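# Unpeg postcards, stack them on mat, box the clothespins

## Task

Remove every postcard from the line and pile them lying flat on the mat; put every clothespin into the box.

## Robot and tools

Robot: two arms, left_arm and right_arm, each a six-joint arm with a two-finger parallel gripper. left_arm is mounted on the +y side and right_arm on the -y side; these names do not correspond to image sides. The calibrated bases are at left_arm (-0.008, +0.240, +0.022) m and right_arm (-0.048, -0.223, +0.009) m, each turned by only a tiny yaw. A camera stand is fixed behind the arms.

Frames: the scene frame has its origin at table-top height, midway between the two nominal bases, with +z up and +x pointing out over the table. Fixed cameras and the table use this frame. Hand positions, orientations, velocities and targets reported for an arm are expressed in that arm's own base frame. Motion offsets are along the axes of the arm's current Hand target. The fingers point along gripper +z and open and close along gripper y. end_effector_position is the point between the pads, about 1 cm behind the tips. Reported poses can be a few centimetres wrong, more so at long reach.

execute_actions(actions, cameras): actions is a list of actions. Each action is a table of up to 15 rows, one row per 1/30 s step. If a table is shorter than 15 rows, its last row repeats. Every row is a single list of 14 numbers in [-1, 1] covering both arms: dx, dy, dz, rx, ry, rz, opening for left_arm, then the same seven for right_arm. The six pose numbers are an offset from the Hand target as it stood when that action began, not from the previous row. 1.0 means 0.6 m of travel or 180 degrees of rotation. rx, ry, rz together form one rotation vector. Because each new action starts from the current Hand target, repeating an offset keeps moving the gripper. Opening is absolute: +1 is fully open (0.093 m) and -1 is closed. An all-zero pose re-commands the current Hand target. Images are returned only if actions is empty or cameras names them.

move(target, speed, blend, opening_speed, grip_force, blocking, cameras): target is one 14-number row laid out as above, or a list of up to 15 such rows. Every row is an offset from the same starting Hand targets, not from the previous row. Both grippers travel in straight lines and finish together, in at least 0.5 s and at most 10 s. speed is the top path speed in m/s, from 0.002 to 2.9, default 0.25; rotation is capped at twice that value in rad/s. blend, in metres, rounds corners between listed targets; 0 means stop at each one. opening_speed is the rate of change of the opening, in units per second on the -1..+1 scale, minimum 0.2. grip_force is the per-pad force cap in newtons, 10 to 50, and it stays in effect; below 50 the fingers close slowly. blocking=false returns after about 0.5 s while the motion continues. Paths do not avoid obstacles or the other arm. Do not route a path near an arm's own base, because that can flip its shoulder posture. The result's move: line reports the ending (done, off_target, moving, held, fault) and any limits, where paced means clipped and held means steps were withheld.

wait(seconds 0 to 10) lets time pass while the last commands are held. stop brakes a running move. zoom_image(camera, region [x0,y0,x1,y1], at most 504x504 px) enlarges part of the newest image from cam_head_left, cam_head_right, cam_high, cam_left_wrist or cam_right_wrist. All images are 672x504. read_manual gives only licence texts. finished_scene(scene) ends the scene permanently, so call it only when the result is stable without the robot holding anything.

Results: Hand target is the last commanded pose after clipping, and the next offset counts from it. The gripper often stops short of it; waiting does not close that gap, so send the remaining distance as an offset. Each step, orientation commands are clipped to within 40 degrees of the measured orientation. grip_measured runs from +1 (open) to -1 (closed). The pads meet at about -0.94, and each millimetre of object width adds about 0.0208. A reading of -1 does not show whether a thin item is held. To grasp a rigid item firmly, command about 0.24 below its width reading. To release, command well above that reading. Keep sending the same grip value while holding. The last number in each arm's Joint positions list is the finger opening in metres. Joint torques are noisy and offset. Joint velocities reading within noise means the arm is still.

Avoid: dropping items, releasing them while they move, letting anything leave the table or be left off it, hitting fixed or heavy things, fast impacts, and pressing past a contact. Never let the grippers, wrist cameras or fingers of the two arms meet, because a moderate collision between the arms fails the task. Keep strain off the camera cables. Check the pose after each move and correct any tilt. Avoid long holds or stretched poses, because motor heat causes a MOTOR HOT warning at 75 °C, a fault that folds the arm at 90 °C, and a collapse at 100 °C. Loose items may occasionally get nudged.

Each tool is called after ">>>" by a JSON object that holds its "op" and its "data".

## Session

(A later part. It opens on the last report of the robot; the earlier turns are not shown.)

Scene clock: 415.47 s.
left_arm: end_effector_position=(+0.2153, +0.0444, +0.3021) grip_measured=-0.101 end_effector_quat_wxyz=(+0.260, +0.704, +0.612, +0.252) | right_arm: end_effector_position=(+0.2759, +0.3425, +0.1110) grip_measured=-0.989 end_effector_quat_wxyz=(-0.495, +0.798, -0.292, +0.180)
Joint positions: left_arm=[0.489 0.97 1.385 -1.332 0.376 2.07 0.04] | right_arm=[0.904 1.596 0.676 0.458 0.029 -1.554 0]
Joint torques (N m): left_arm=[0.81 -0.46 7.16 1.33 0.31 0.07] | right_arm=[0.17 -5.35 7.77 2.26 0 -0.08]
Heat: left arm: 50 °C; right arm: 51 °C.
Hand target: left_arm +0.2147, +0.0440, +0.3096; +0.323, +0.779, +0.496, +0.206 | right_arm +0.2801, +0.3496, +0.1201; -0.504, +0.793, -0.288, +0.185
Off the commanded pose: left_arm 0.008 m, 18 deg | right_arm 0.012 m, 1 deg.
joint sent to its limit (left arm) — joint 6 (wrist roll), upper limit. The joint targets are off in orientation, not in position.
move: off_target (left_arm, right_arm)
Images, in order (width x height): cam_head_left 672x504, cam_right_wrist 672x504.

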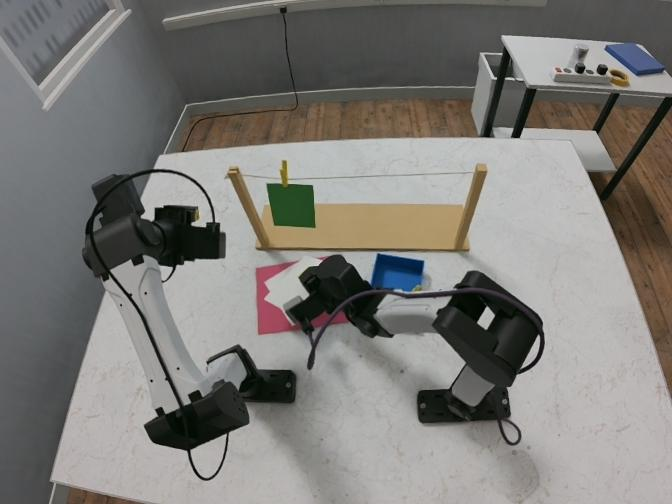

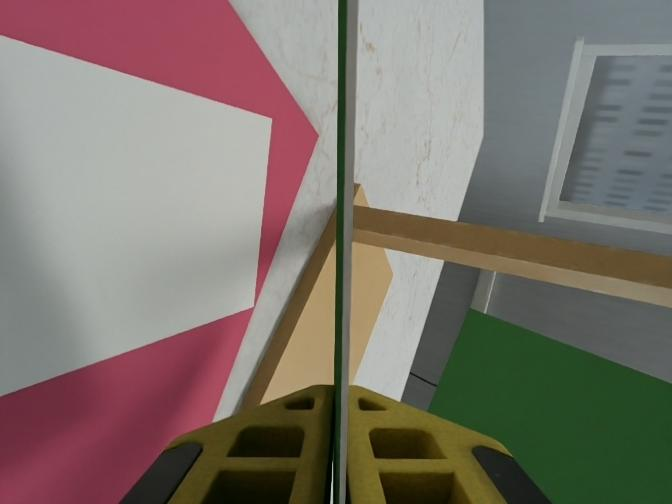

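>>> {"op": "move", "data": {"target": [[0,0,0,0,0,0,-0.1,0,0.133,0.062,0,0,0,-1],[0,0,0,0,0,0,-0.1,0,0.133,0.062,0,0,0,-0.3],[0,0,0,0,0,0,-0.1,0,0.188,-0.078,0,0,0,-0.3]], "speed": [0.15,0.1,0.3], "opening_speed": 0.8, "cameras": ["cam_head_left","cam_right_wrist"]}}

Scene clock: 430.70 s.
left_arm: end_effector_position=(+0.2153, +0.0444, +0.3021) grip_measured=-0.101 end_effector_quat_wxyz=(+0.260, +0.704, +0.612, +0.252) | right_arm: end_effector_position=(+0.2230, +0.2793, +0.0308) grip_measured=-0.302 end_effector_quat_wxyz=(-0.496, +0.798, -0.288, +0.183)
Joint positions: left_arm=[0.489 0.97 1.385 -1.332 0.376 2.07 0.04] | right_arm=[0.916 1.705 0.236 1.014 0.041 -1.558 0.031]
Joint torques (N m): left_arm=[0.83 -0.46 7.15 1.33 0.31 0.07] | right_arm=[0.35 -6.82 3.02 2.15 0 0.06]
Heat: left arm: 51 °C; right arm: 48 °C.
Hand target: left_arm +0.2147, +0.0440, +0.3096; +0.323, +0.779, +0.496, +0.206 | right_arm +0.2222, +0.2804, +0.0376; -0.504, +0.793, -0.288, +0.185
Off the commanded pose: left_arm 0.008 m, 18 deg | right_arm 0.007 m, 1 deg.
joint sent to its limit (left arm) — joint 6 (wrist roll), upper limit. The joint targets are off in orientation, not in position.
move: off_target (left_arm)
Images, in order (width x height): cam_head_left 672x504, cam_right_wrist 672x504.

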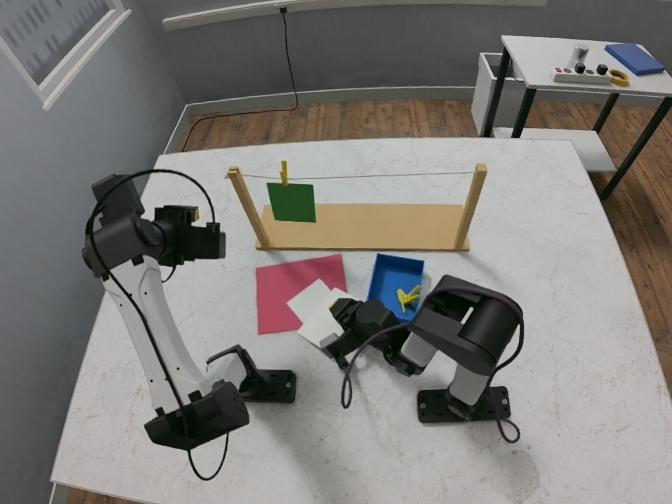

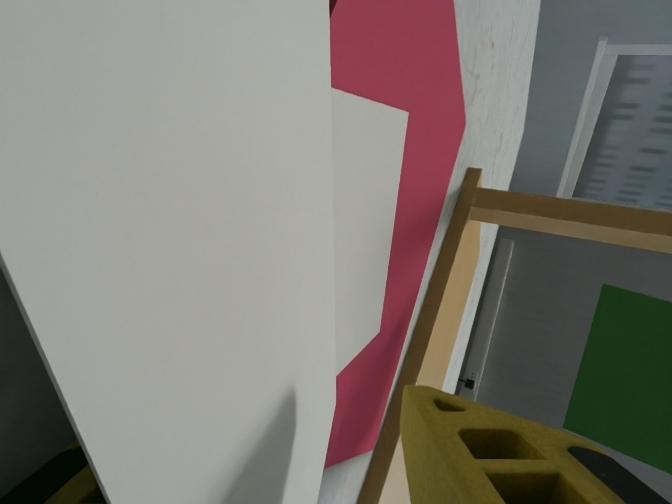

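>>> {"op": "zoom_image", "data": {"camera": "cam_head_left", "region": [240, 245, 400, 385]}}

Scaled by 3.150.

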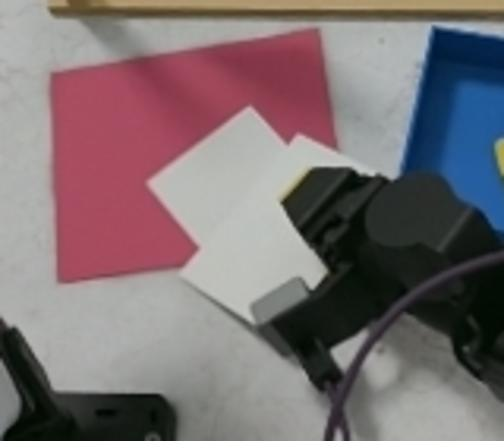

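>>> {"op": "move", "data": {"target": [[0,0,0,0,0,0,-0.1,0,-0.02,-0.01,0,0,0,-0.3],[0,0,0,0,0,0,-0.1,0,0.03,-0.16,0,0,0,-0.3]], "speed": [0.1,1.2], "cameras": ["cam_head_left","cam_right_wrist"]}}

Scene clock: 458.07 s.
left_arm: end_effector_position=(+0.2153, +0.0444, +0.3021) grip_measured=-0.101 end_effector_quat_wxyz=(+0.260, +0.704, +0.612, +0.252) | right_arm: end_effector_position=(+0.1624, +0.2080, +0.0617) grip_measured=-0.302 end_effector_quat_wxyz=(-0.491, +0.801, -0.289, +0.183)
Joint positions: left_arm=[0.489 0.97 1.385 -1.332 0.376 2.07 0.04] | right_arm=[0.96 0.755 0.003 0.284 0.082 -1.54 0.031]
Joint torques (N m): left_arm=[0.83 -0.46 7.16 1.33 0.31 0.07] | right_arm=[0.38 -0.96 5.53 2.21 0 0.09]
Heat: left arm: 52 °C; right arm: 46 °C.
Hand target: left_arm +0.2147, +0.0440, +0.3096; +0.323, +0.779, +0.496, +0.206 | right_arm +0.1613, +0.2080, +0.0619; -0.504, +0.793, -0.288, +0.185
Off the commanded pose: left_arm 0.008 m, 18 deg | right_arm 0.001 m, 2 deg.
joint sent to its limit (left arm) — joint 6 (wrist roll), upper limit. The joint targets are off in orientation, not in position.
joint sent to its limit (right arm) — joint 3 (elbow), lower limit, where the elbow is as bent as it goes. The joint targets still meet the commanded pose.
move: off_target (left_arm)
Images, in order (width x height): cam_head_left 672x504, cam_right_wrist 672x504.

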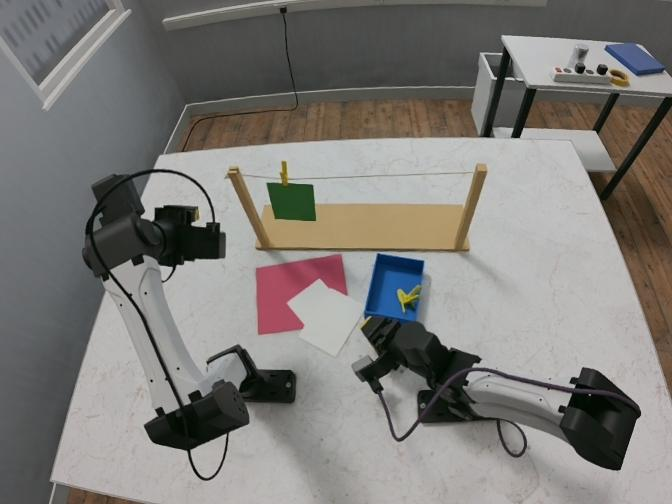

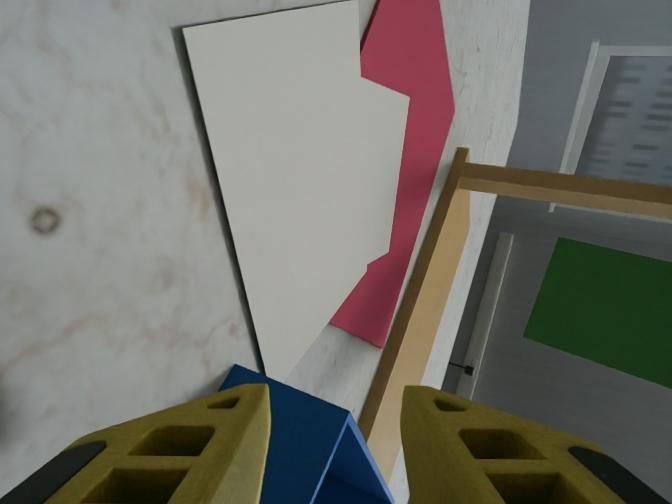

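>>> {"op": "move", "data": {"target": [[0,0,0,0,0,0,-0.1,-0.025,-0.162,0.149,-0.037,0.365,0.663,-1],[0,0,0,0,0,0,-0.1,-0.025,0.012,0.23,-0.037,0.365,0.663,-1],[0,0,0,0,0,0,-0.1,-0.0085,-0.0565,0.377,-0.037,0.365,0.663,-1]], "speed": [0.25,0.08,0.07], "cameras": ["cam_head_left"]}}

Scene clock: 481.40 s.
left_arm: end_effector_position=(+0.2153, +0.0444, +0.3021) grip_measured=-0.101 end_effector_quat_wxyz=(+0.260, +0.704, +0.612, +0.252) | right_arm: end_effector_position=(+0.3016, +0.3810, +0.0138) grip_measured=-0.990 end_effector_quat_wxyz=(+0.196, +0.003, +0.981, +0.008)
Joint positions: left_arm=[0.489 0.97 1.385 -1.332 0.376 2.07 0.04] | right_arm=[1.012 2.265 1.723 -0.798 0.324 0.98 0]
Joint torques (N m): left_arm=[0.83 -0.46 7.16 1.33 0.31 0.07] | right_arm=[-0.69 -7.82 6.01 0.68 -0.15 -0.11]
Heat: left arm: 53 °C; right arm: 45 °C.
Hand target: left_arm +0.2147, +0.0440, +0.3096; +0.323, +0.779, +0.496, +0.206 | right_arm +0.2986, +0.3791, -0.0031; +0.173, -0.001, +0.985, -0.001
Off the commanded pose: left_arm 0.008 m, 18 deg | right_arm 0.017 m, 3 deg.
joint sent to its limit (left arm) — joint 6 (wrist roll), upper limit. The joint targets are off in orientation, not in position.
move: off_target (left_arm, right_arm)
Images, in order (width x height): cam_head_left 672x504.

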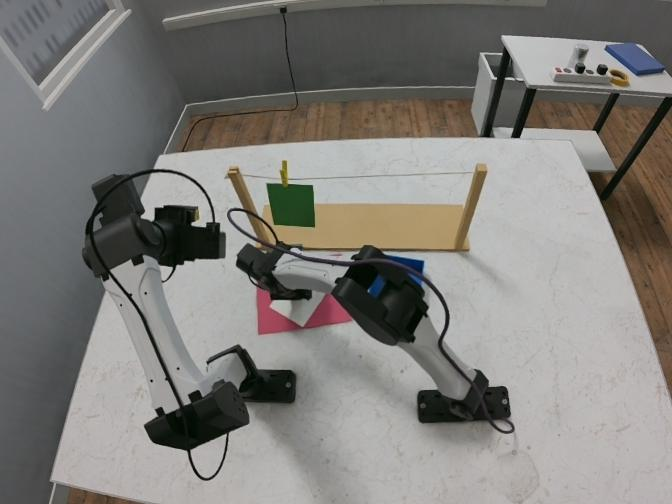

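>>> {"op": "move", "data": {"target": [[0,0,0,0,0,0,-0.1,-0.074,0,-0.204,0,0,0,-1],[0,0,0,0,0,0,-0.1,-0.1475,-0.348,-0.253,-0.312,-0.344,-0.22,0.2],[0,0,0,0,0,0,-0.1,-0.2185,-0.245,-0.224,-0.312,-0.344,-0.22,0.2]], "speed": [0.2,0.35,0.2], "blend": [0.03,0.04,0], "cameras": ["cam_head_left","cam_right_wrist"]}}

Scene clock: 496.27 s.
left_arm: end_effector_position=(+0.2153, +0.0444, +0.3021) grip_measured=-0.101 end_effector_quat_wxyz=(+0.260, +0.704, +0.612, +0.252) | right_arm: end_effector_position=(+0.3698, +0.2306, +0.1632) grip_measured=+0.198 end_effector_quat_wxyz=(+0.588, -0.383, +0.602, +0.382)
Joint positions: left_arm=[0.489 0.97 1.385 -1.332 0.376 2.07 0.04] | right_arm=[0.253 1.816 0.65 1.14 -0.89 -0.011 0.055]
Joint torques (N m): left_arm=[0.83 -0.46 7.16 1.33 0.31 0.07] | right_arm=[0.12 -6 6.46 2.05 0.07 -0.02]
Heat: left arm: 53 °C; right arm: 45 °C.
Hand target: left_arm +0.2147, +0.0440, +0.3096; +0.323, +0.779, +0.496, +0.206 | right_arm +0.3763, +0.2326, +0.1683; +0.595, -0.381, +0.597, +0.379
Off the commanded pose: left_arm 0.008 m, 18 deg | right_arm 0.008 m, 1 deg.
joint sent to its limit (left arm) — joint 6 (wrist roll), upper limit. The joint targets are off in orientation, not in position.
move: off_target (left_arm); blend cut to 0 m at target 2
Images, in order (width x height): cam_head_left 672x504, cam_right_wrist 672x504.

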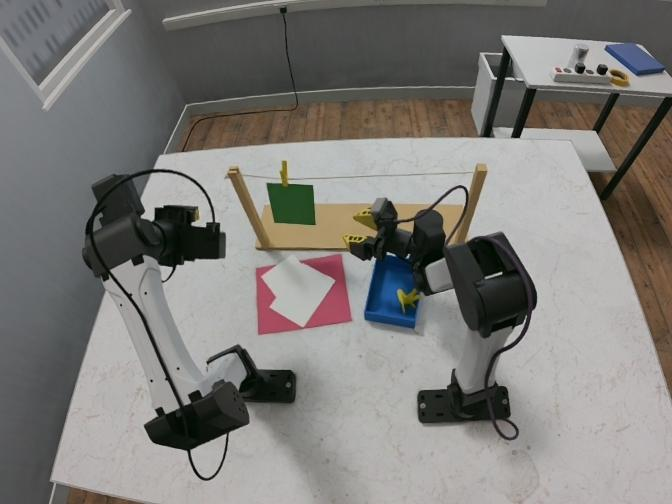

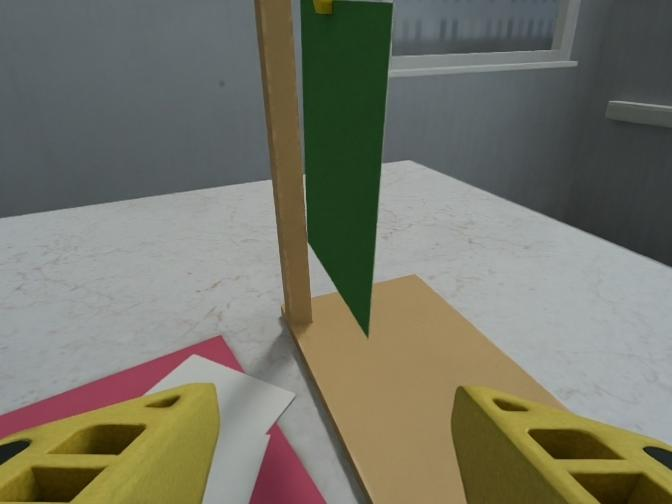

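>>> {"op": "move", "data": {"target": [[0,0,0,0,0,0,-0.1,0,-0.013,0.1,0,0,0,0.2],[0,0,0,0,0,0,-0.1,0,-0.014,0.18,0,0,0,0.2]], "speed": 0.15, "blend": [0.02,0], "cameras": ["cam_right_wrist"]}}

Scene clock: 506.33 s.
left_arm: end_effector_position=(+0.2153, +0.0444, +0.3021) grip_measured=-0.101 end_effector_quat_wxyz=(+0.260, +0.704, +0.612, +0.252) | right_arm: end_effector_position=(+0.4229, +0.3246, +0.1618) grip_measured=+0.198 end_effector_quat_wxyz=(+0.587, -0.385, +0.602, +0.381)
Joint positions: left_arm=[0.489 0.97 1.385 -1.332 0.376 2.07 0.04] | right_arm=[0.451 2.052 1.016 1.009 -0.694 -0.01 0.055]
Joint torques (N m): left_arm=[0.83 -0.46 7.16 1.33 0.31 0.07] | right_arm=[-0.06 -8.27 7.23 2.17 0.09 -0.01]
Heat: left arm: 53 °C; right arm: 45 °C.
Hand target: left_arm +0.2147, +0.0440, +0.3096; +0.323, +0.779, +0.496, +0.206 | right_arm +0.4295, +0.3268, +0.1675; +0.595, -0.381, +0.598, +0.378
Off the commanded pose: left_arm 0.008 m, 18 deg | right_arm 0.009 m, 1 deg.
joint sent to its limit (left arm) — joint 6 (wrist roll), upper limit. The joint targets are off in orientation, not in position.
move: off_target (left_arm)
Images, in order (width x height): cam_right_wrist 672x504.

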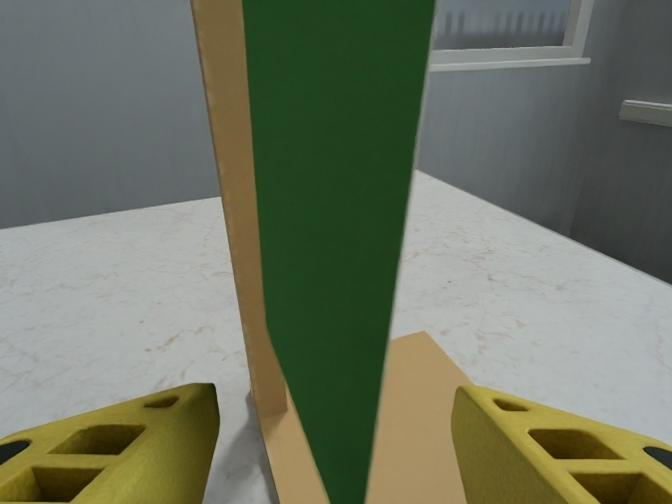

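>>> {"op": "move", "data": {"target": [[0,0,0,0,0,0,1,0,0.003,0.06,0,0,0,0.2],[0,0,0,0,0,0,1,0,0.003,0.06,0,0,0,-1],[-0.092,0.2,0.1435,0,0,0,1,-0.037,-0.099,0.06,0,0,-0.222,-1]], "speed": [0.1,0.1,0.22], "opening_speed": 0.8, "cameras": ["cam_head_left","cam_right_wrist","cam_left_wrist"]}}

Scene clock: 527.73 s.
left_arm: end_effector_position=(+0.3172, -0.0674, +0.3214) grip_measured=+1.000 end_effector_quat_wxyz=(+0.314, +0.785, +0.500, +0.189) | right_arm: end_effector_position=(+0.4936, +0.3342, +0.1862) grip_measured=-0.989 end_effector_quat_wxyz=(+0.685, -0.561, +0.437, +0.154)
Joint positions: left_arm=[-0.076 1.31 1.621 -1.17 0.26 1.835 0.093] | right_arm=[0.407 2.195 1.376 0.802 -0.723 -0.699 0]
Joint torques (N m): left_arm=[-0.14 -3.28 7.8 1.77 -0.03 -0.08] | right_arm=[-0.54 -9.72 8.03 2.01 -0.18 -0.09]
Heat: left arm: 53 °C; right arm: 47 °C.
Hand target: left_arm +0.3233, -0.0677, +0.3336; +0.323, +0.779, +0.496, +0.206 | right_arm +0.4986, +0.3344, +0.1899; +0.689, -0.562, +0.431, +0.152
Off the commanded pose: left_arm 0.014 m, 2 deg | right_arm 0.006 m, 1 deg.
move: off_target (left_arm)
Images, in order (width x height): cam_head_left 672x504, cam_left_wrist 672x504, cam_right_wrist 672x504.

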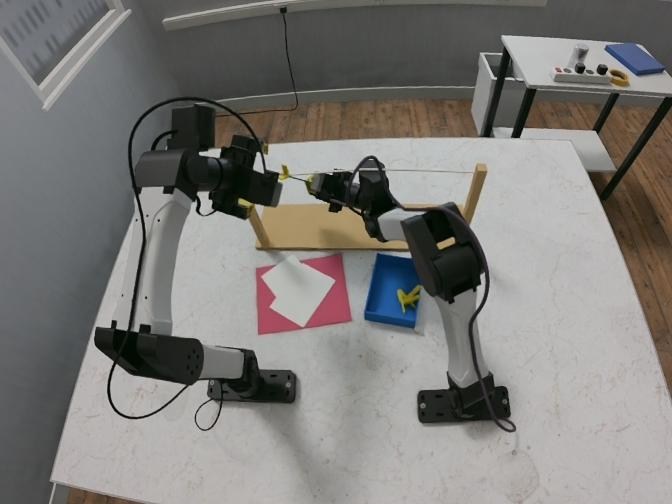

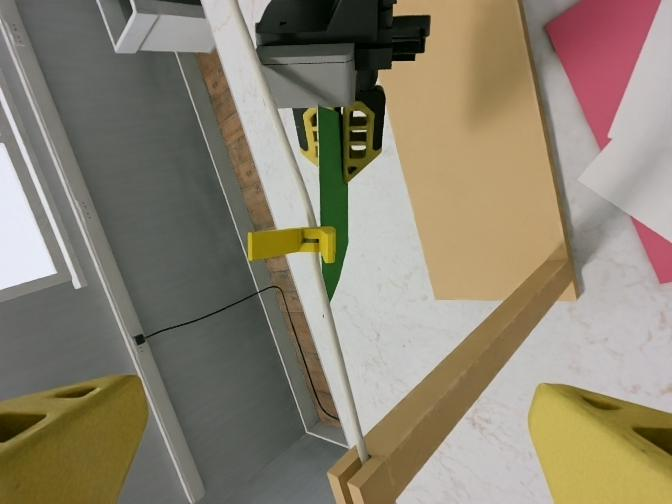

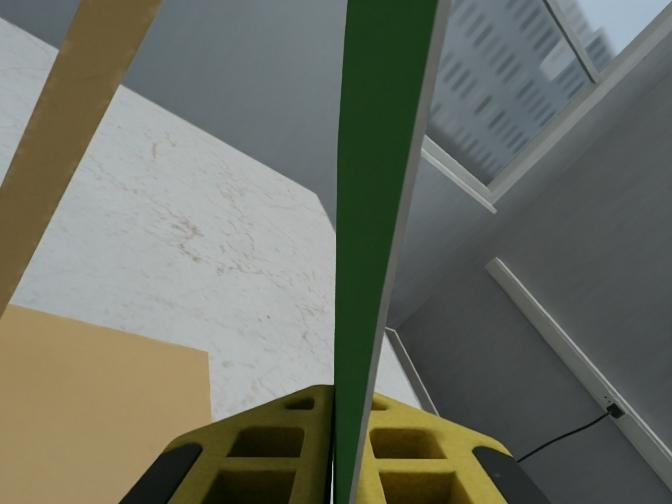

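>>> {"op": "move", "data": {"target": [0.024,0.008,0.165,0,0,0,1,0,0,0,0,0,0,-1], "speed": 0.14, "cameras": ["cam_left_wrist"]}}

Scene clock: 536.07 s.
left_arm: end_effector_position=(+0.3933, -0.0848, +0.2695) grip_measured=+1.000 end_effector_quat_wxyz=(+0.323, +0.781, +0.495, +0.202) | right_arm: end_effector_position=(+0.4936, +0.3342, +0.1861) grip_measured=-0.989 end_effector_quat_wxyz=(+0.685, -0.562, +0.437, +0.154)
Joint positions: left_arm=[-0.116 1.473 1.499 -0.842 0.231 1.804 0.093] | right_arm=[0.407 2.195 1.376 0.801 -0.723 -0.7 0]
Joint torques (N m): left_arm=[-0.23 -5.46 5.26 1.83 -0.05 -0.08] | right_arm=[-0.53 -9.72 8.05 2.01 -0.17 -0.06]
Heat: left arm: 53 °C; right arm: 48 °C.
Hand target: left_arm +0.3961, -0.0856, +0.2670; +0.323, +0.779, +0.496, +0.206 | right_arm +0.4986, +0.3344, +0.1898; +0.689, -0.562, +0.431, +0.152
Off the commanded pose: left_arm 0.004 m, 1 deg | right_arm 0.006 m, 1 deg.
move: done
Images, in order (width x height): cam_left_wrist 672x504.

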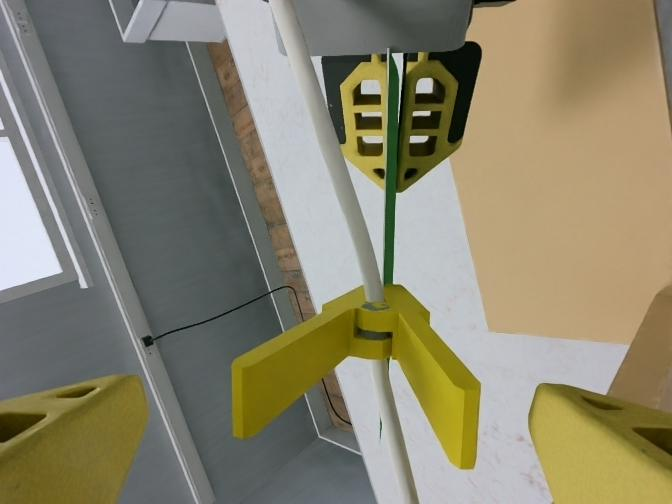

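>>> {"op": "move", "data": {"target": [[0,-0.008,0.016,0,0,0,1,0,0,0,0,0,0,-1],[0,-0.008,0.016,0,0,0,-0.95,0,0,0,0,0,0,-1]], "speed": [0.1,0.1], "opening_speed": 0.7, "cameras": ["cam_left_wrist"]}}

Scene clock: 552.73 s.
left_arm: end_effector_position=(+0.3971, -0.0847, +0.2617) grip_measured=-0.947 end_effector_quat_wxyz=(+0.323, +0.778, +0.497, +0.207) | right_arm: end_effector_position=(+0.4931, +0.3345, +0.1860) grip_measured=-0.989 end_effector_quat_wxyz=(+0.685, -0.563, +0.436, +0.155)
Joint positions: left_arm=[-0.12 1.473 1.464 -0.799 0.22 1.797 0] | right_arm=[0.407 2.195 1.376 0.8 -0.727 -0.701 0]
Joint torques (N m): left_arm=[-0.25 -5.3 5.04 1.85 0.03 -0.05] | right_arm=[-0.54 -9.76 8.01 2.02 -0.14 -0.04]
Heat: left arm: 51 °C; right arm: 49 °C.
Hand target: left_arm +0.3992, -0.0870, +0.2569; +0.323, +0.779, +0.496, +0.206 | right_arm +0.4986, +0.3344, +0.1898; +0.689, -0.562, +0.431, +0.152
Off the commanded pose: left_arm 0.006 m, 0 deg | right_arm 0.007 m, 1 deg.
move: done
Images, in order (width x height): cam_left_wrist 672x504.

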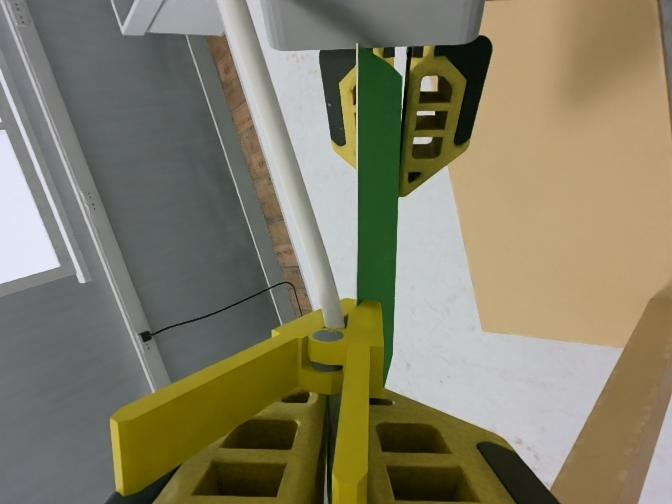

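>>> {"op": "move", "data": {"target": [[0,0,0,0,0,0,1,0,0,0,0,0,0,-1],[-0.012,0.004,0,0,0,0.045,1,0,0,0,0,0,0,-1]], "speed": [0.1,0.1], "opening_speed": 1.5, "cameras": ["cam_left_wrist"]}}

Scene clock: 562.73 s.
left_arm: end_effector_position=(+0.3952, -0.0934, +0.2615) grip_measured=+1.000 end_effector_quat_wxyz=(+0.311, +0.810, +0.445, +0.223) | right_arm: end_effector_position=(+0.4931, +0.3344, +0.1845) grip_measured=-0.989 end_effector_quat_wxyz=(+0.683, -0.563, +0.439, +0.156)
Joint positions: left_arm=[-0.145 1.473 1.464 -0.799 0.211 1.907 0.093] | right_arm=[0.407 2.195 1.376 0.793 -0.727 -0.702 0]
Joint torques (N m): left_arm=[-0.23 -5.39 5.44 1.82 -0.07 0.07] | right_arm=[-0.55 -9.76 7.98 2.12 -0.15 -0.03]
Heat: left arm: 51 °C; right arm: 50 °C.
Hand target: left_arm +0.3977, -0.0942, +0.2586; +0.307, +0.812, +0.440, +0.229 | right_arm +0.4986, +0.3344, +0.1899; +0.689, -0.562, +0.431, +0.152
Off the commanded pose: left_arm 0.004 m, 1 deg | right_arm 0.008 m, 1 deg.
move: done
Images, in order (width x height): cam_left_wrist 672x504.

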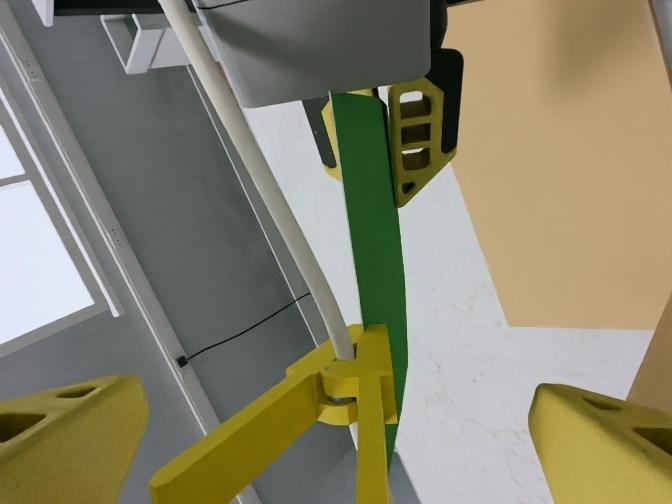

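>>> {"op": "move", "data": {"target": [0.006,0.01,0,0.09,0,0,1,0,0,0,0,0,0,-1], "speed": 0.1, "cameras": ["cam_left_wrist"]}}

Scene clock: 581.53 s.
left_arm: end_effector_position=(+0.4006, -0.0930, +0.2582) grip_measured=+1.000 end_effector_quat_wxyz=(+0.192, +0.846, +0.471, +0.158) | right_arm: end_effector_position=(+0.4931, +0.3344, +0.1845) grip_measured=-0.989 end_effector_quat_wxyz=(+0.683, -0.563, +0.439, +0.156)
Joint positions: left_arm=[-0.192 1.734 1.887 -1.227 0.087 1.912 0.093] | right_arm=[0.407 2.195 1.376 0.793 -0.727 -0.702 0]
Joint torques (N m): left_arm=[-0.21 -6.38 8.03 1.1 -0.12 0.03] | right_arm=[-0.54 -9.73 7.99 2.11 -0.14 -0.03]
Heat: left arm: 51 °C; right arm: 52 °C.
Hand target: left_arm +0.4029, -0.0938, +0.2632; +0.190, +0.847, +0.468, +0.164 | right_arm +0.4986, +0.3344, +0.1899; +0.689, -0.562, +0.431, +0.152
Off the commanded pose: left_arm 0.006 m, 1 deg | right_arm 0.008 m, 1 deg.
move: done
Images, in order (width x height): cam_left_wrist 672x504.

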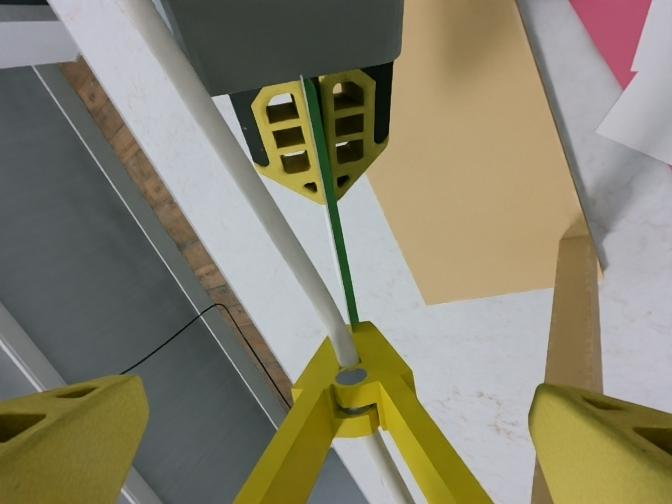

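>>> {"op": "move", "data": {"target": [[0.016,-0.006,0,0,0,0,1,0,0,0,0,0,0,-1],[0.016,-0.006,0,0,0,0,-0.95,0,0,0,0,0,0,-1]], "speed": [0.1,0.1], "opening_speed": 0.7, "cameras": ["cam_left_wrist"]}}

Scene clock: 591.73 s.
left_arm: end_effector_position=(+0.3955, -0.0819, +0.2550) grip_measured=-0.946 end_effector_quat_wxyz=(+0.178, +0.849, +0.475, +0.150) | right_arm: end_effector_position=(+0.4932, +0.3343, +0.1849) grip_measured=-0.989 end_effector_quat_wxyz=(+0.683, -0.563, +0.438, +0.155)
Joint positions: left_arm=[-0.168 1.734 1.889 -1.263 0.087 1.933 0] | right_arm=[0.407 2.195 1.376 0.795 -0.727 -0.702 0]
Joint torques (N m): left_arm=[0.35 -6.27 7.71 1.42 0.04 0.08] | right_arm=[-0.54 -9.74 7.99 2.09 -0.14 -0.03]
Heat: left arm: 50 °C; right arm: 52 °C.
Hand target: left_arm +0.4051, -0.0838, +0.2624; +0.190, +0.847, +0.468, +0.164 | right_arm +0.4987, +0.3343, +0.1899; +0.689, -0.562, +0.431, +0.152
Off the commanded pose: left_arm 0.012 m, 2 deg | right_arm 0.007 m, 1 deg.
move: off_target (left_arm)
Images, in order (width x height): cam_left_wrist 672x504.

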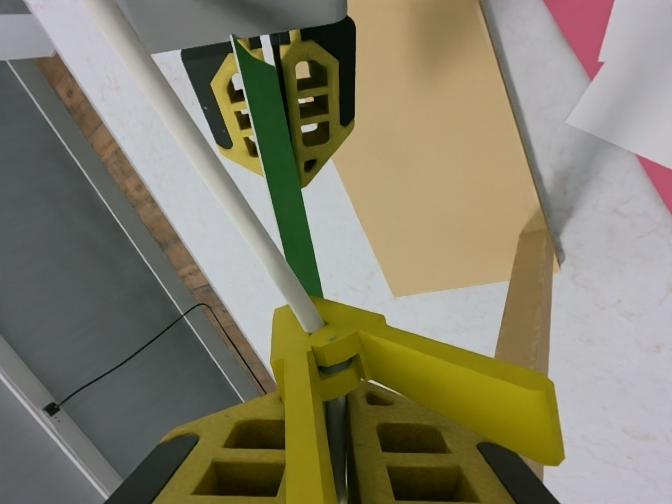

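>>> {"op": "move", "data": {"target": [[0,0,0,0,0,0,1,0,0,0,0,0,0,-1],[-0.014,0.0,0.0,0,0,0,1,0,0,0,0,0,0,-1]], "speed": [0.1,0.1], "opening_speed": 1.5, "cameras": ["cam_left_wrist"]}}

Scene clock: 604.53 s.
left_arm: end_effector_position=(+0.3962, -0.0897, +0.2561) grip_measured=+1.000 end_effector_quat_wxyz=(+0.183, +0.851, +0.468, +0.152) | right_arm: end_effector_position=(+0.4932, +0.3343, +0.1843) grip_measured=-0.989 end_effector_quat_wxyz=(+0.682, -0.563, +0.439, +0.156)
Joint positions: left_arm=[-0.187 1.734 1.889 -1.252 0.087 1.929 0.093] | right_arm=[0.407 2.195 1.376 0.792 -0.727 -0.702 0]
Joint torques (N m): left_arm=[-0.09 -7.35 6.22 1.4 -0.08 -0.07] | right_arm=[-0.53 -9.76 8.01 2.12 -0.14 -0.03]
Heat: left arm: 53 °C; right arm: 53 °C.
Hand target: left_arm +0.4009, -0.0910, +0.2616; +0.190, +0.847, +0.468, +0.164 | right_arm +0.4987, +0.3343, +0.1898; +0.689, -0.562, +0.431, +0.152
Off the commanded pose: left_arm 0.007 m, 2 deg | right_arm 0.008 m, 1 deg.
move: done
Images, in order (width x height): cam_left_wrist 672x504.

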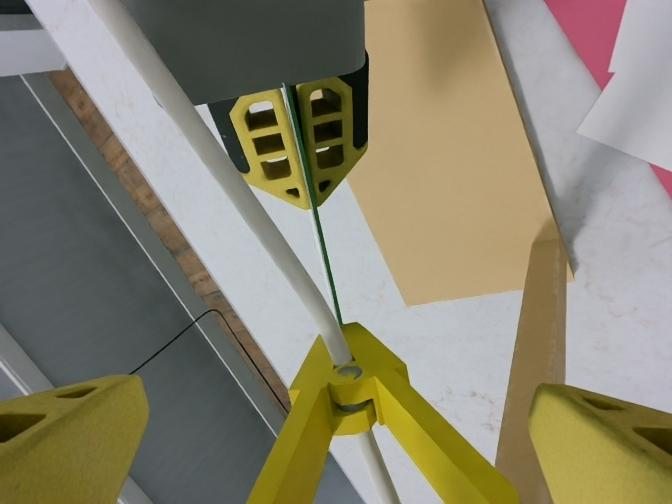

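>>> {"op": "move", "data": {"target": [[-0.001,-0.009,0,0,0,0,1,0,0,0,0,0,0,-1],[-0.001,-0.009,0,0,0,0,-0.95,0,0,0,0,0,0,-1]], "speed": [0.1,0.1], "opening_speed": 0.7, "cameras": ["cam_left_wrist"]}}

Scene clock: 614.60 s.
left_arm: end_effector_position=(+0.3975, -0.0899, +0.2525) grip_measured=-0.654 end_effector_quat_wxyz=(+0.183, +0.851, +0.468, +0.152) | right_arm: end_effector_position=(+0.4932, +0.3343, +0.1838) grip_measured=-0.989 end_effector_quat_wxyz=(+0.681, -0.564, +0.440, +0.156)
Joint positions: left_arm=[-0.187 1.734 1.874 -1.238 0.087 1.928 0.014] | right_arm=[0.407 2.195 1.376 0.789 -0.727 -0.702 0]
Joint torques (N m): left_arm=[0.28 -9.21 4.51 1.41 -0.06 -0.04] | right_arm=[-0.51 -9.73 7.99 2.16 -0.14 -0.03]
Heat: left arm: 52 °C; right arm: 53 °C.
Hand target: left_arm +0.3966, -0.0888, +0.2590; +0.190, +0.847, +0.468, +0.164 | right_arm +0.4987, +0.3343, +0.1898; +0.689, -0.562, +0.431, +0.152
Off the commanded pose: left_arm 0.007 m, 2 deg | right_arm 0.008 m, 1 deg.
move: done
Images, in order (width x height): cam_left_wrist 672x504.

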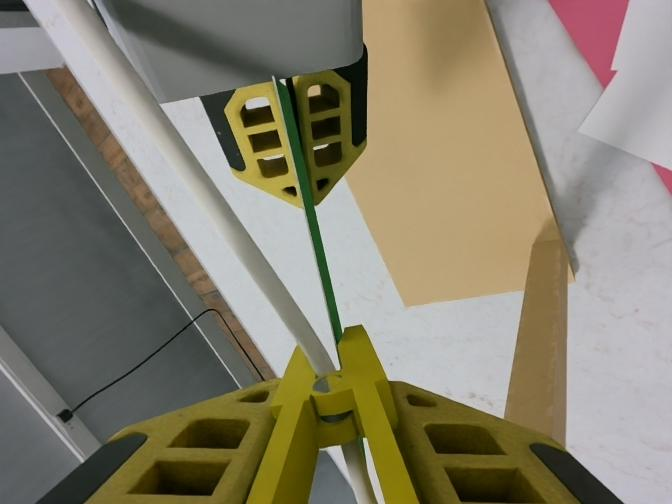

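>>> {"op": "move", "data": {"target": [[0.015,0,-0.05,0,0,0,-0.95,0,0,0,0,0,0,-1]], "speed": 0.1, "cameras": ["cam_left_wrist"]}}

Scene clock: 621.53 s.
left_arm: end_effector_position=(+0.3900, -0.0763, +0.2710) grip_measured=-0.671 end_effector_quat_wxyz=(+0.177, +0.849, +0.474, +0.154) | right_arm: end_effector_position=(+0.4932, +0.3343, +0.1838) grip_measured=-0.989 end_effector_quat_wxyz=(+0.681, -0.564, +0.440, +0.156)
Joint positions: left_arm=[-0.157 1.734 1.958 -1.328 0.087 1.946 0.013] | right_arm=[0.407 2.195 1.376 0.789 -0.727 -0.702 0]
Joint torques (N m): left_arm=[0.64 -8.46 7.69 1.06 0.12 0.07] | right_arm=[-0.51 -9.76 7.98 2.16 -0.14 -0.04]
Heat: left arm: 51 °C; right arm: 54 °C.
Hand target: left_arm +0.3875, -0.0761, +0.2861; +0.190, +0.847, +0.468, +0.164 | right_arm +0.4987, +0.3343, +0.1898; +0.689, -0.562, +0.431, +0.152
Off the commanded pose: left_arm 0.015 m, 2 deg | right_arm 0.008 m, 1 deg.
move: off_target (left_arm)
Images, in order (width x height): cam_left_wrist 672x504.

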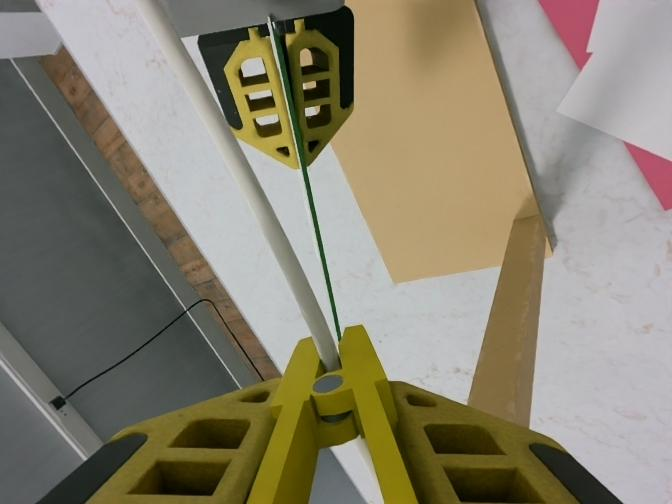

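>>> {"op": "move", "data": {"target": [[-0.015,0,0.05,0,0,0,-0.95,0,0,0,0,0,0,-1],[-0.015,0,0.05,0,0,0,0.7,0,0,0,0,0,0,-1],[-0.013,0,0.031,0,0,0,0.7,0,0,0,0,0,0,-1],[-0.013,0,0.031,0,0,0,-0.95,0,0,0,0,0,0,-1]], "speed": 0.1, "opening_speed": 1.2, "cameras": ["cam_left_wrist"]}}

Scene clock: 634.10 s.
left_arm: end_effector_position=(+0.3959, -0.0874, +0.2519) grip_measured=-0.665 end_effector_quat_wxyz=(+0.180, +0.851, +0.469, +0.149) | right_arm: end_effector_position=(+0.4932, +0.3343, +0.1838) grip_measured=-0.989 end_effector_quat_wxyz=(+0.682, -0.564, +0.440, +0.156)
Joint positions: left_arm=[-0.181 1.734 1.876 -1.248 0.087 1.932 0.013] | right_arm=[0.407 2.195 1.376 0.789 -0.727 -0.703 0]
Joint torques (N m): left_arm=[0.38 -9.57 7.3 1.05 -0.03 -0.01] | right_arm=[-0.51 -9.76 7.99 2.15 -0.15 -0.03]
Heat: left arm: 52 °C; right arm: 54 °C.
Hand target: left_arm +0.3921, -0.0858, +0.2691; +0.190, +0.847, +0.468, +0.164 | right_arm +0.4987, +0.3343, +0.1899; +0.689, -0.562, +0.431, +0.152
Off the commanded pose: left_arm 0.018 m, 2 deg | right_arm 0.008 m, 1 deg.
move: off_target (left_arm); target 4's new opening was sent with left_arm's hand 0.018 m and 2 deg from that target
Images, in order (width x height): cam_left_wrist 672x504.

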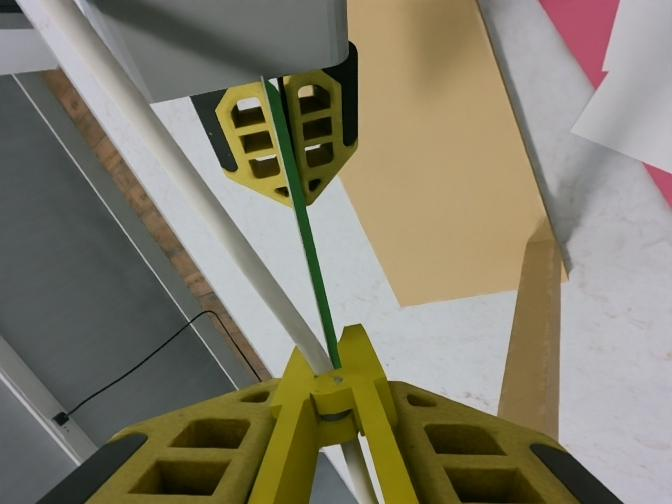

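>>> {"op": "move", "data": {"target": [[0,0,0,0,0,0,0.7,0,0,0,0,0,0,-1],[0.0,0.002,-0.025,0,0,0,0.7,0,0,0,0,0,0,-1]], "speed": 0.1, "opening_speed": 1.2, "cameras": ["cam_left_wrist"]}}

Scene clock: 640.40 s.
left_arm: end_effector_position=(+0.3894, -0.0862, +0.2640) grip_measured=+0.699 end_effector_quat_wxyz=(+0.178, +0.852, +0.470, +0.148) | right_arm: end_effector_position=(+0.4932, +0.3343, +0.1838) grip_measured=-0.989 end_effector_quat_wxyz=(+0.682, -0.564, +0.440, +0.156)
Joint positions: left_arm=[-0.181 1.734 1.931 -1.308 0.087 1.932 0.079] | right_arm=[0.407 2.195 1.376 0.789 -0.727 -0.703 0]
Joint torques (N m): left_arm=[0.61 -9.28 7.76 1.05 -0.02 0.01] | right_arm=[-0.51 -9.76 7.98 2.16 -0.14 -0.04]
Heat: left arm: 52 °C; right arm: 54 °C.
Hand target: left_arm +0.3861, -0.0839, +0.2827; +0.190, +0.847, +0.468, +0.164 | right_arm +0.4987, +0.3343, +0.1899; +0.689, -0.562, +0.431, +0.152
Off the commanded pose: left_arm 0.019 m, 2 deg | right_arm 0.008 m, 1 deg.
move: off_target (left_arm)
Images, in order (width x height): cam_left_wrist 672x504.

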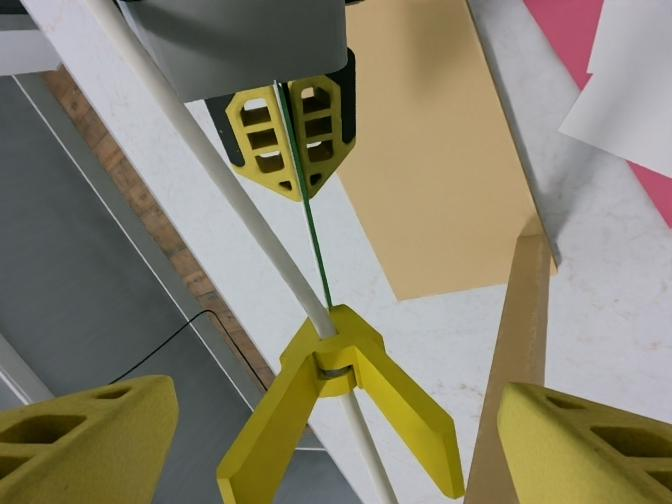

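>>> {"op": "move", "data": {"target": [0,0,0,0,0,0,-0.95,0,0,0,0,0,0,-1], "speed": 0.1, "opening_speed": 0.7, "cameras": ["cam_left_wrist"]}}

Scene clock: 647.33 s.
left_arm: end_effector_position=(+0.3895, -0.0862, +0.2658) grip_measured=-0.941 end_effector_quat_wxyz=(+0.179, +0.852, +0.470, +0.149) | right_arm: end_effector_position=(+0.4933, +0.3341, +0.1838) grip_measured=-0.989 end_effector_quat_wxyz=(+0.682, -0.564, +0.440, +0.156)
Joint positions: left_arm=[-0.181 1.733 1.936 -1.31 0.086 1.932 0] | right_arm=[0.406 2.195 1.376 0.789 -0.727 -0.703 0]
Joint torques (N m): left_arm=[0.61 -9.16 7.45 1.06 -0.01 0.01] | right_arm=[-0.46 -9.77 7.98 2.15 -0.14 -0.03]
Heat: left arm: 52 °C; right arm: 54 °C.
Hand target: left_arm +0.3861, -0.0838, +0.2828; +0.190, +0.847, +0.468, +0.164 | right_arm +0.4987, +0.3344, +0.1899; +0.689, -0.562, +0.431, +0.152
Off the commanded pose: left_arm 0.017 m, 2 deg | right_arm 0.008 m, 1 deg.
move: off_target (left_arm)
Images, in order (width x height): cam_left_wrist 672x504.

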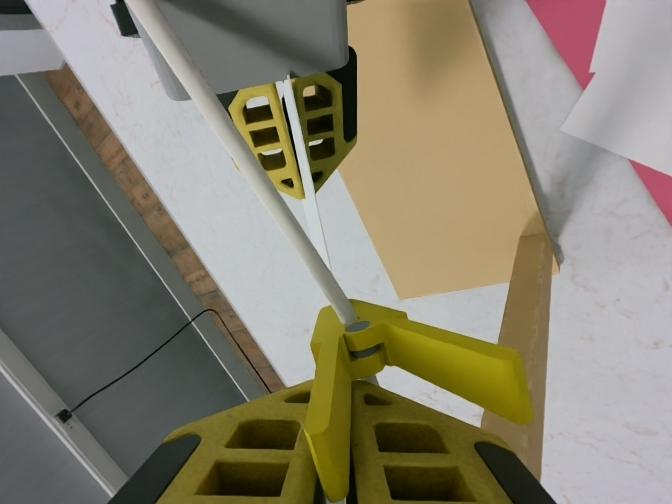

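>>> {"op": "move", "data": {"target": [[0,0,0,0,0,0,0.8,0,0,0,0,0,0,-1],[-0.014,0.001,0.004,0,0,0,0.8,0,0,0,0,0,0,-1]], "speed": 0.1, "opening_speed": 1.2, "cameras": ["cam_left_wrist"]}}

Scene clock: 654.70 s.
left_arm: end_effector_position=(+0.3869, -0.0927, +0.2682) grip_measured=+0.799 end_effector_quat_wxyz=(+0.183, +0.852, +0.468, +0.149) | right_arm: end_effector_position=(+0.4933, +0.3341, +0.1838) grip_measured=-0.989 end_effector_quat_wxyz=(+0.682, -0.564, +0.440, +0.156)
Joint positions: left_arm=[-0.199 1.726 1.936 -1.31 0.085 1.917 0.084] | right_arm=[0.406 2.195 1.376 0.789 -0.727 -0.703 0]
Joint torques (N m): left_arm=[-0.12 -9.36 5.63 1.23 -0.12 -0.07] | right_arm=[-0.5 -9.77 7.98 2.15 -0.14 -0.03]
Heat: left arm: 53 °C; right arm: 55 °C.
Hand target: left_arm +0.3834, -0.0918, +0.2801; +0.190, +0.847, +0.468, +0.164 | right_arm +0.4987, +0.3344, +0.1899; +0.689, -0.562, +0.431, +0.152
Off the commanded pose: left_arm 0.012 m, 2 deg | right_arm 0.008 m, 1 deg.
move: off_target (left_arm)
Images, in order (width x height): cam_left_wrist 672x504.

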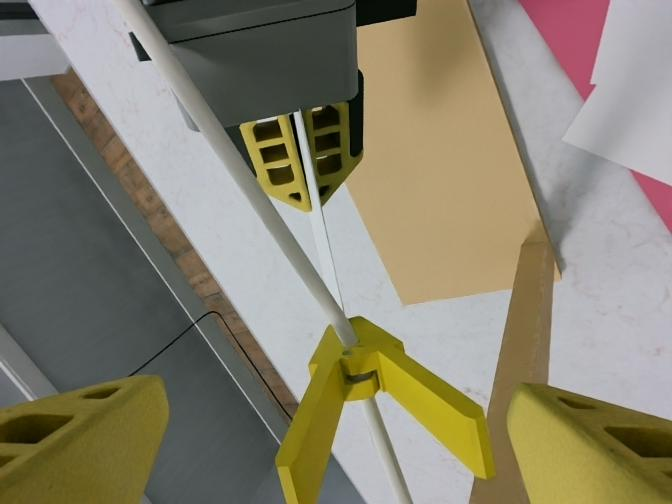

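>>> {"op": "move", "data": {"target": [-0.004,-0.012,0.012,-0.04,0,-0.045,0.8,0,0,0,0,0,0,-1], "speed": 0.1, "cameras": ["cam_left_wrist"]}}

Scene clock: 661.90 s.
left_arm: end_effector_position=(+0.3820, -0.0917, +0.2627) grip_measured=+0.799 end_effector_quat_wxyz=(+0.239, +0.805, +0.515, +0.173) | right_arm: end_effector_position=(+0.4933, +0.3341, +0.1838) grip_measured=-0.989 end_effector_quat_wxyz=(+0.682, -0.564, +0.440, +0.156)
Joint positions: left_arm=[-0.192 1.573 1.68 -1.086 0.102 1.779 0.084] | right_arm=[0.406 2.195 1.376 0.789 -0.727 -0.703 0]
Joint torques (N m): left_arm=[0.77 -8.36 4.67 1.62 0.16 -0.08] | right_arm=[-0.47 -9.74 7.97 2.16 -0.14 -0.04]
Heat: left arm: 53 °C; right arm: 55 °C.
Hand target: left_arm +0.3802, -0.0915, +0.2701; +0.254, +0.799, +0.515, +0.179 | right_arm +0.4987, +0.3344, +0.1899; +0.689, -0.562, +0.431, +0.152
Off the commanded pose: left_arm 0.008 m, 2 deg | right_arm 0.008 m, 1 deg.
move: done
Images, in order (width x height): cam_left_wrist 672x504.

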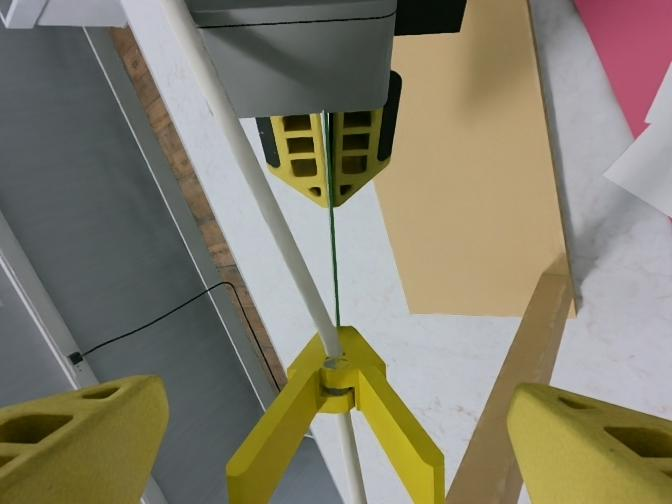

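>>> {"op": "move", "data": {"target": [0,0,0,0,0,0,-0.95,0,0,0,0,0,0,-1], "speed": 0.1, "opening_speed": 0.7, "cameras": ["cam_left_wrist"]}}

Scene clock: 670.10 s.
left_arm: end_effector_position=(+0.3827, -0.0921, +0.2633) grip_measured=-0.667 end_effector_quat_wxyz=(+0.241, +0.804, +0.515, +0.174) | right_arm: end_effector_position=(+0.4933, +0.3341, +0.1838) grip_measured=-0.989 end_effector_quat_wxyz=(+0.682, -0.564, +0.440, +0.156)
Joint positions: left_arm=[-0.192 1.573 1.68 -1.082 0.103 1.778 0.013] | right_arm=[0.406 2.195 1.376 0.789 -0.727 -0.703 0]
Joint torques (N m): left_arm=[0.76 -8.36 4.66 1.58 0.14 -0.07] | right_arm=[-0.47 -9.77 7.98 2.16 -0.14 -0.03]
Heat: left arm: 51 °C; right arm: 55 °C.
Hand target: left_arm +0.3802, -0.0915, +0.2701; +0.254, +0.799, +0.515, +0.179 | right_arm +0.4987, +0.3344, +0.1899; +0.689, -0.562, +0.431, +0.152
Off the commanded pose: left_arm 0.007 m, 2 deg | right_arm 0.008 m, 1 deg.
move: done
Images, in order (width x height): cam_left_wrist 672x504.

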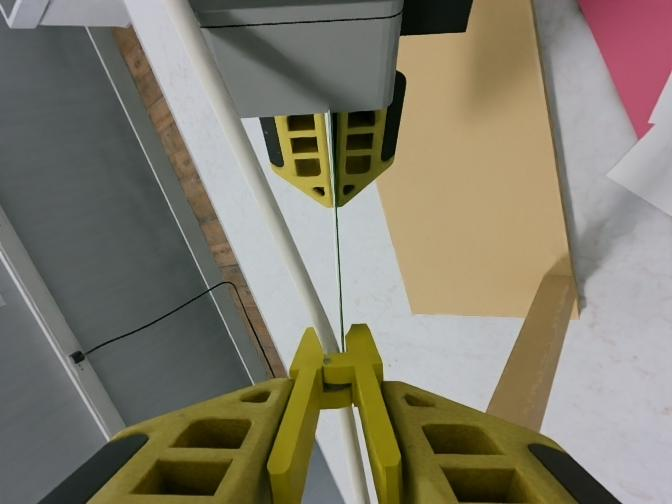

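>>> {"op": "move", "data": {"target": [[0,0,0,0,0,0,0.8,0,0,0,0,0,0,-1],[-0.004,0.0,-0.018,0,0,0,0.8,0,0,0,0,0,0,-1],[-0.004,0.0,-0.018,0,0,0,-0.95,0,0,0,0,0,0,-1]], "speed": 0.1, "opening_speed": 1, "cameras": ["cam_left_wrist"]}}

Scene clock: 682.93 s.
left_arm: end_effector_position=(+0.3789, -0.0913, +0.2681) grip_measured=-0.748 end_effector_quat_wxyz=(+0.244, +0.802, +0.516, +0.177) | right_arm: end_effector_position=(+0.4933, +0.3341, +0.1838) grip_measured=-0.989 end_effector_quat_wxyz=(+0.682, -0.564, +0.440, +0.156)
Joint positions: left_arm=[-0.192 1.558 1.68 -1.09 0.103 1.775 0.009] | right_arm=[0.406 2.195 1.376 0.789 -0.727 -0.703 0]
Joint torques (N m): left_arm=[0.42 -8.05 6.43 1.29 0.12 -0.07] | right_arm=[-0.47 -9.76 7.99 2.15 -0.14 -0.03]
Heat: left arm: 50 °C; right arm: 55 °C.
Hand target: left_arm +0.3733, -0.0913, +0.2788; +0.254, +0.799, +0.515, +0.180 | right_arm +0.4987, +0.3344, +0.1899; +0.689, -0.562, +0.431, +0.152
Off the commanded pose: left_arm 0.012 m, 1 deg | right_arm 0.008 m, 1 deg.
move: off_target (left_arm); target 3's new opening was sent with left_arm's hand 0.012 m and 1 deg from that target
Images, in order (width x height): cam_left_wrist 672x504.

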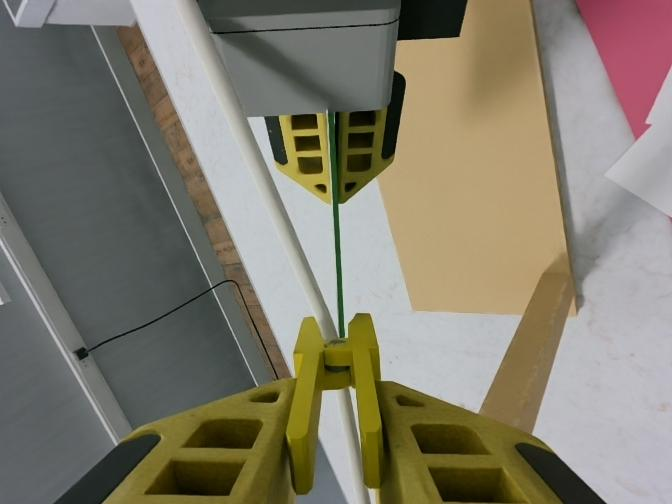

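-0.748. Retract.

>>> {"op": "move", "data": {"target": [[0.02,0,-0.06,0,0,0,-0.95,0,0,0,0,0,0,-1]], "speed": 0.12, "cameras": ["cam_left_wrist"]}}

Scene clock: 687.37 s.
left_arm: end_effector_position=(+0.3617, -0.0721, +0.2928) grip_measured=-0.764 end_effector_quat_wxyz=(+0.240, +0.800, +0.523, +0.170) | right_arm: end_effector_position=(+0.4933, +0.3341, +0.1838) grip_measured=-0.989 end_effector_quat_wxyz=(+0.682, -0.564, +0.440, +0.156)
Joint positions: left_arm=[-0.136 1.539 1.779 -1.227 0.133 1.808 0.009] | right_arm=[0.406 2.195 1.376 0.789 -0.727 -0.703 0]
Joint torques (N m): left_arm=[0.64 -7.04 7.79 1.27 0.17 0.08] | right_arm=[-0.47 -9.74 7.99 2.16 -0.13 -0.03]
Heat: left arm: 50 °C; right arm: 55 °C.
Hand target: left_arm +0.3584, -0.0724, +0.3080; +0.254, +0.799, +0.515, +0.180 | right_arm +0.4987, +0.3344, +0.1899; +0.689, -0.562, +0.431, +0.152
Off the commanded pose: left_arm 0.016 m, 2 deg | right_arm 0.008 m, 1 deg.
move: off_target (left_arm)
Images, in order (width x height): cam_left_wrist 672x504.

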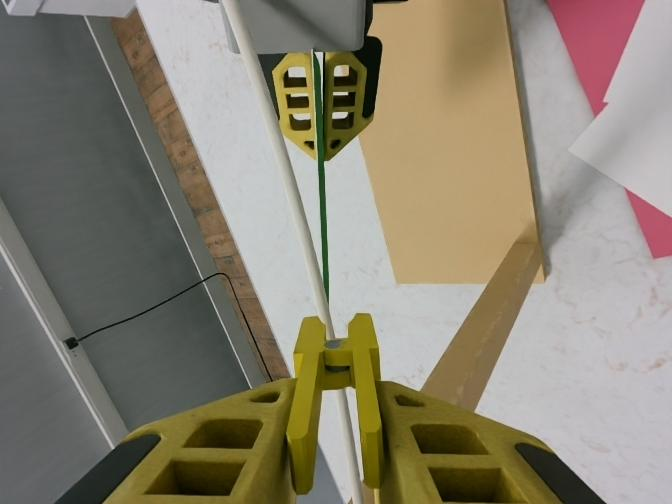

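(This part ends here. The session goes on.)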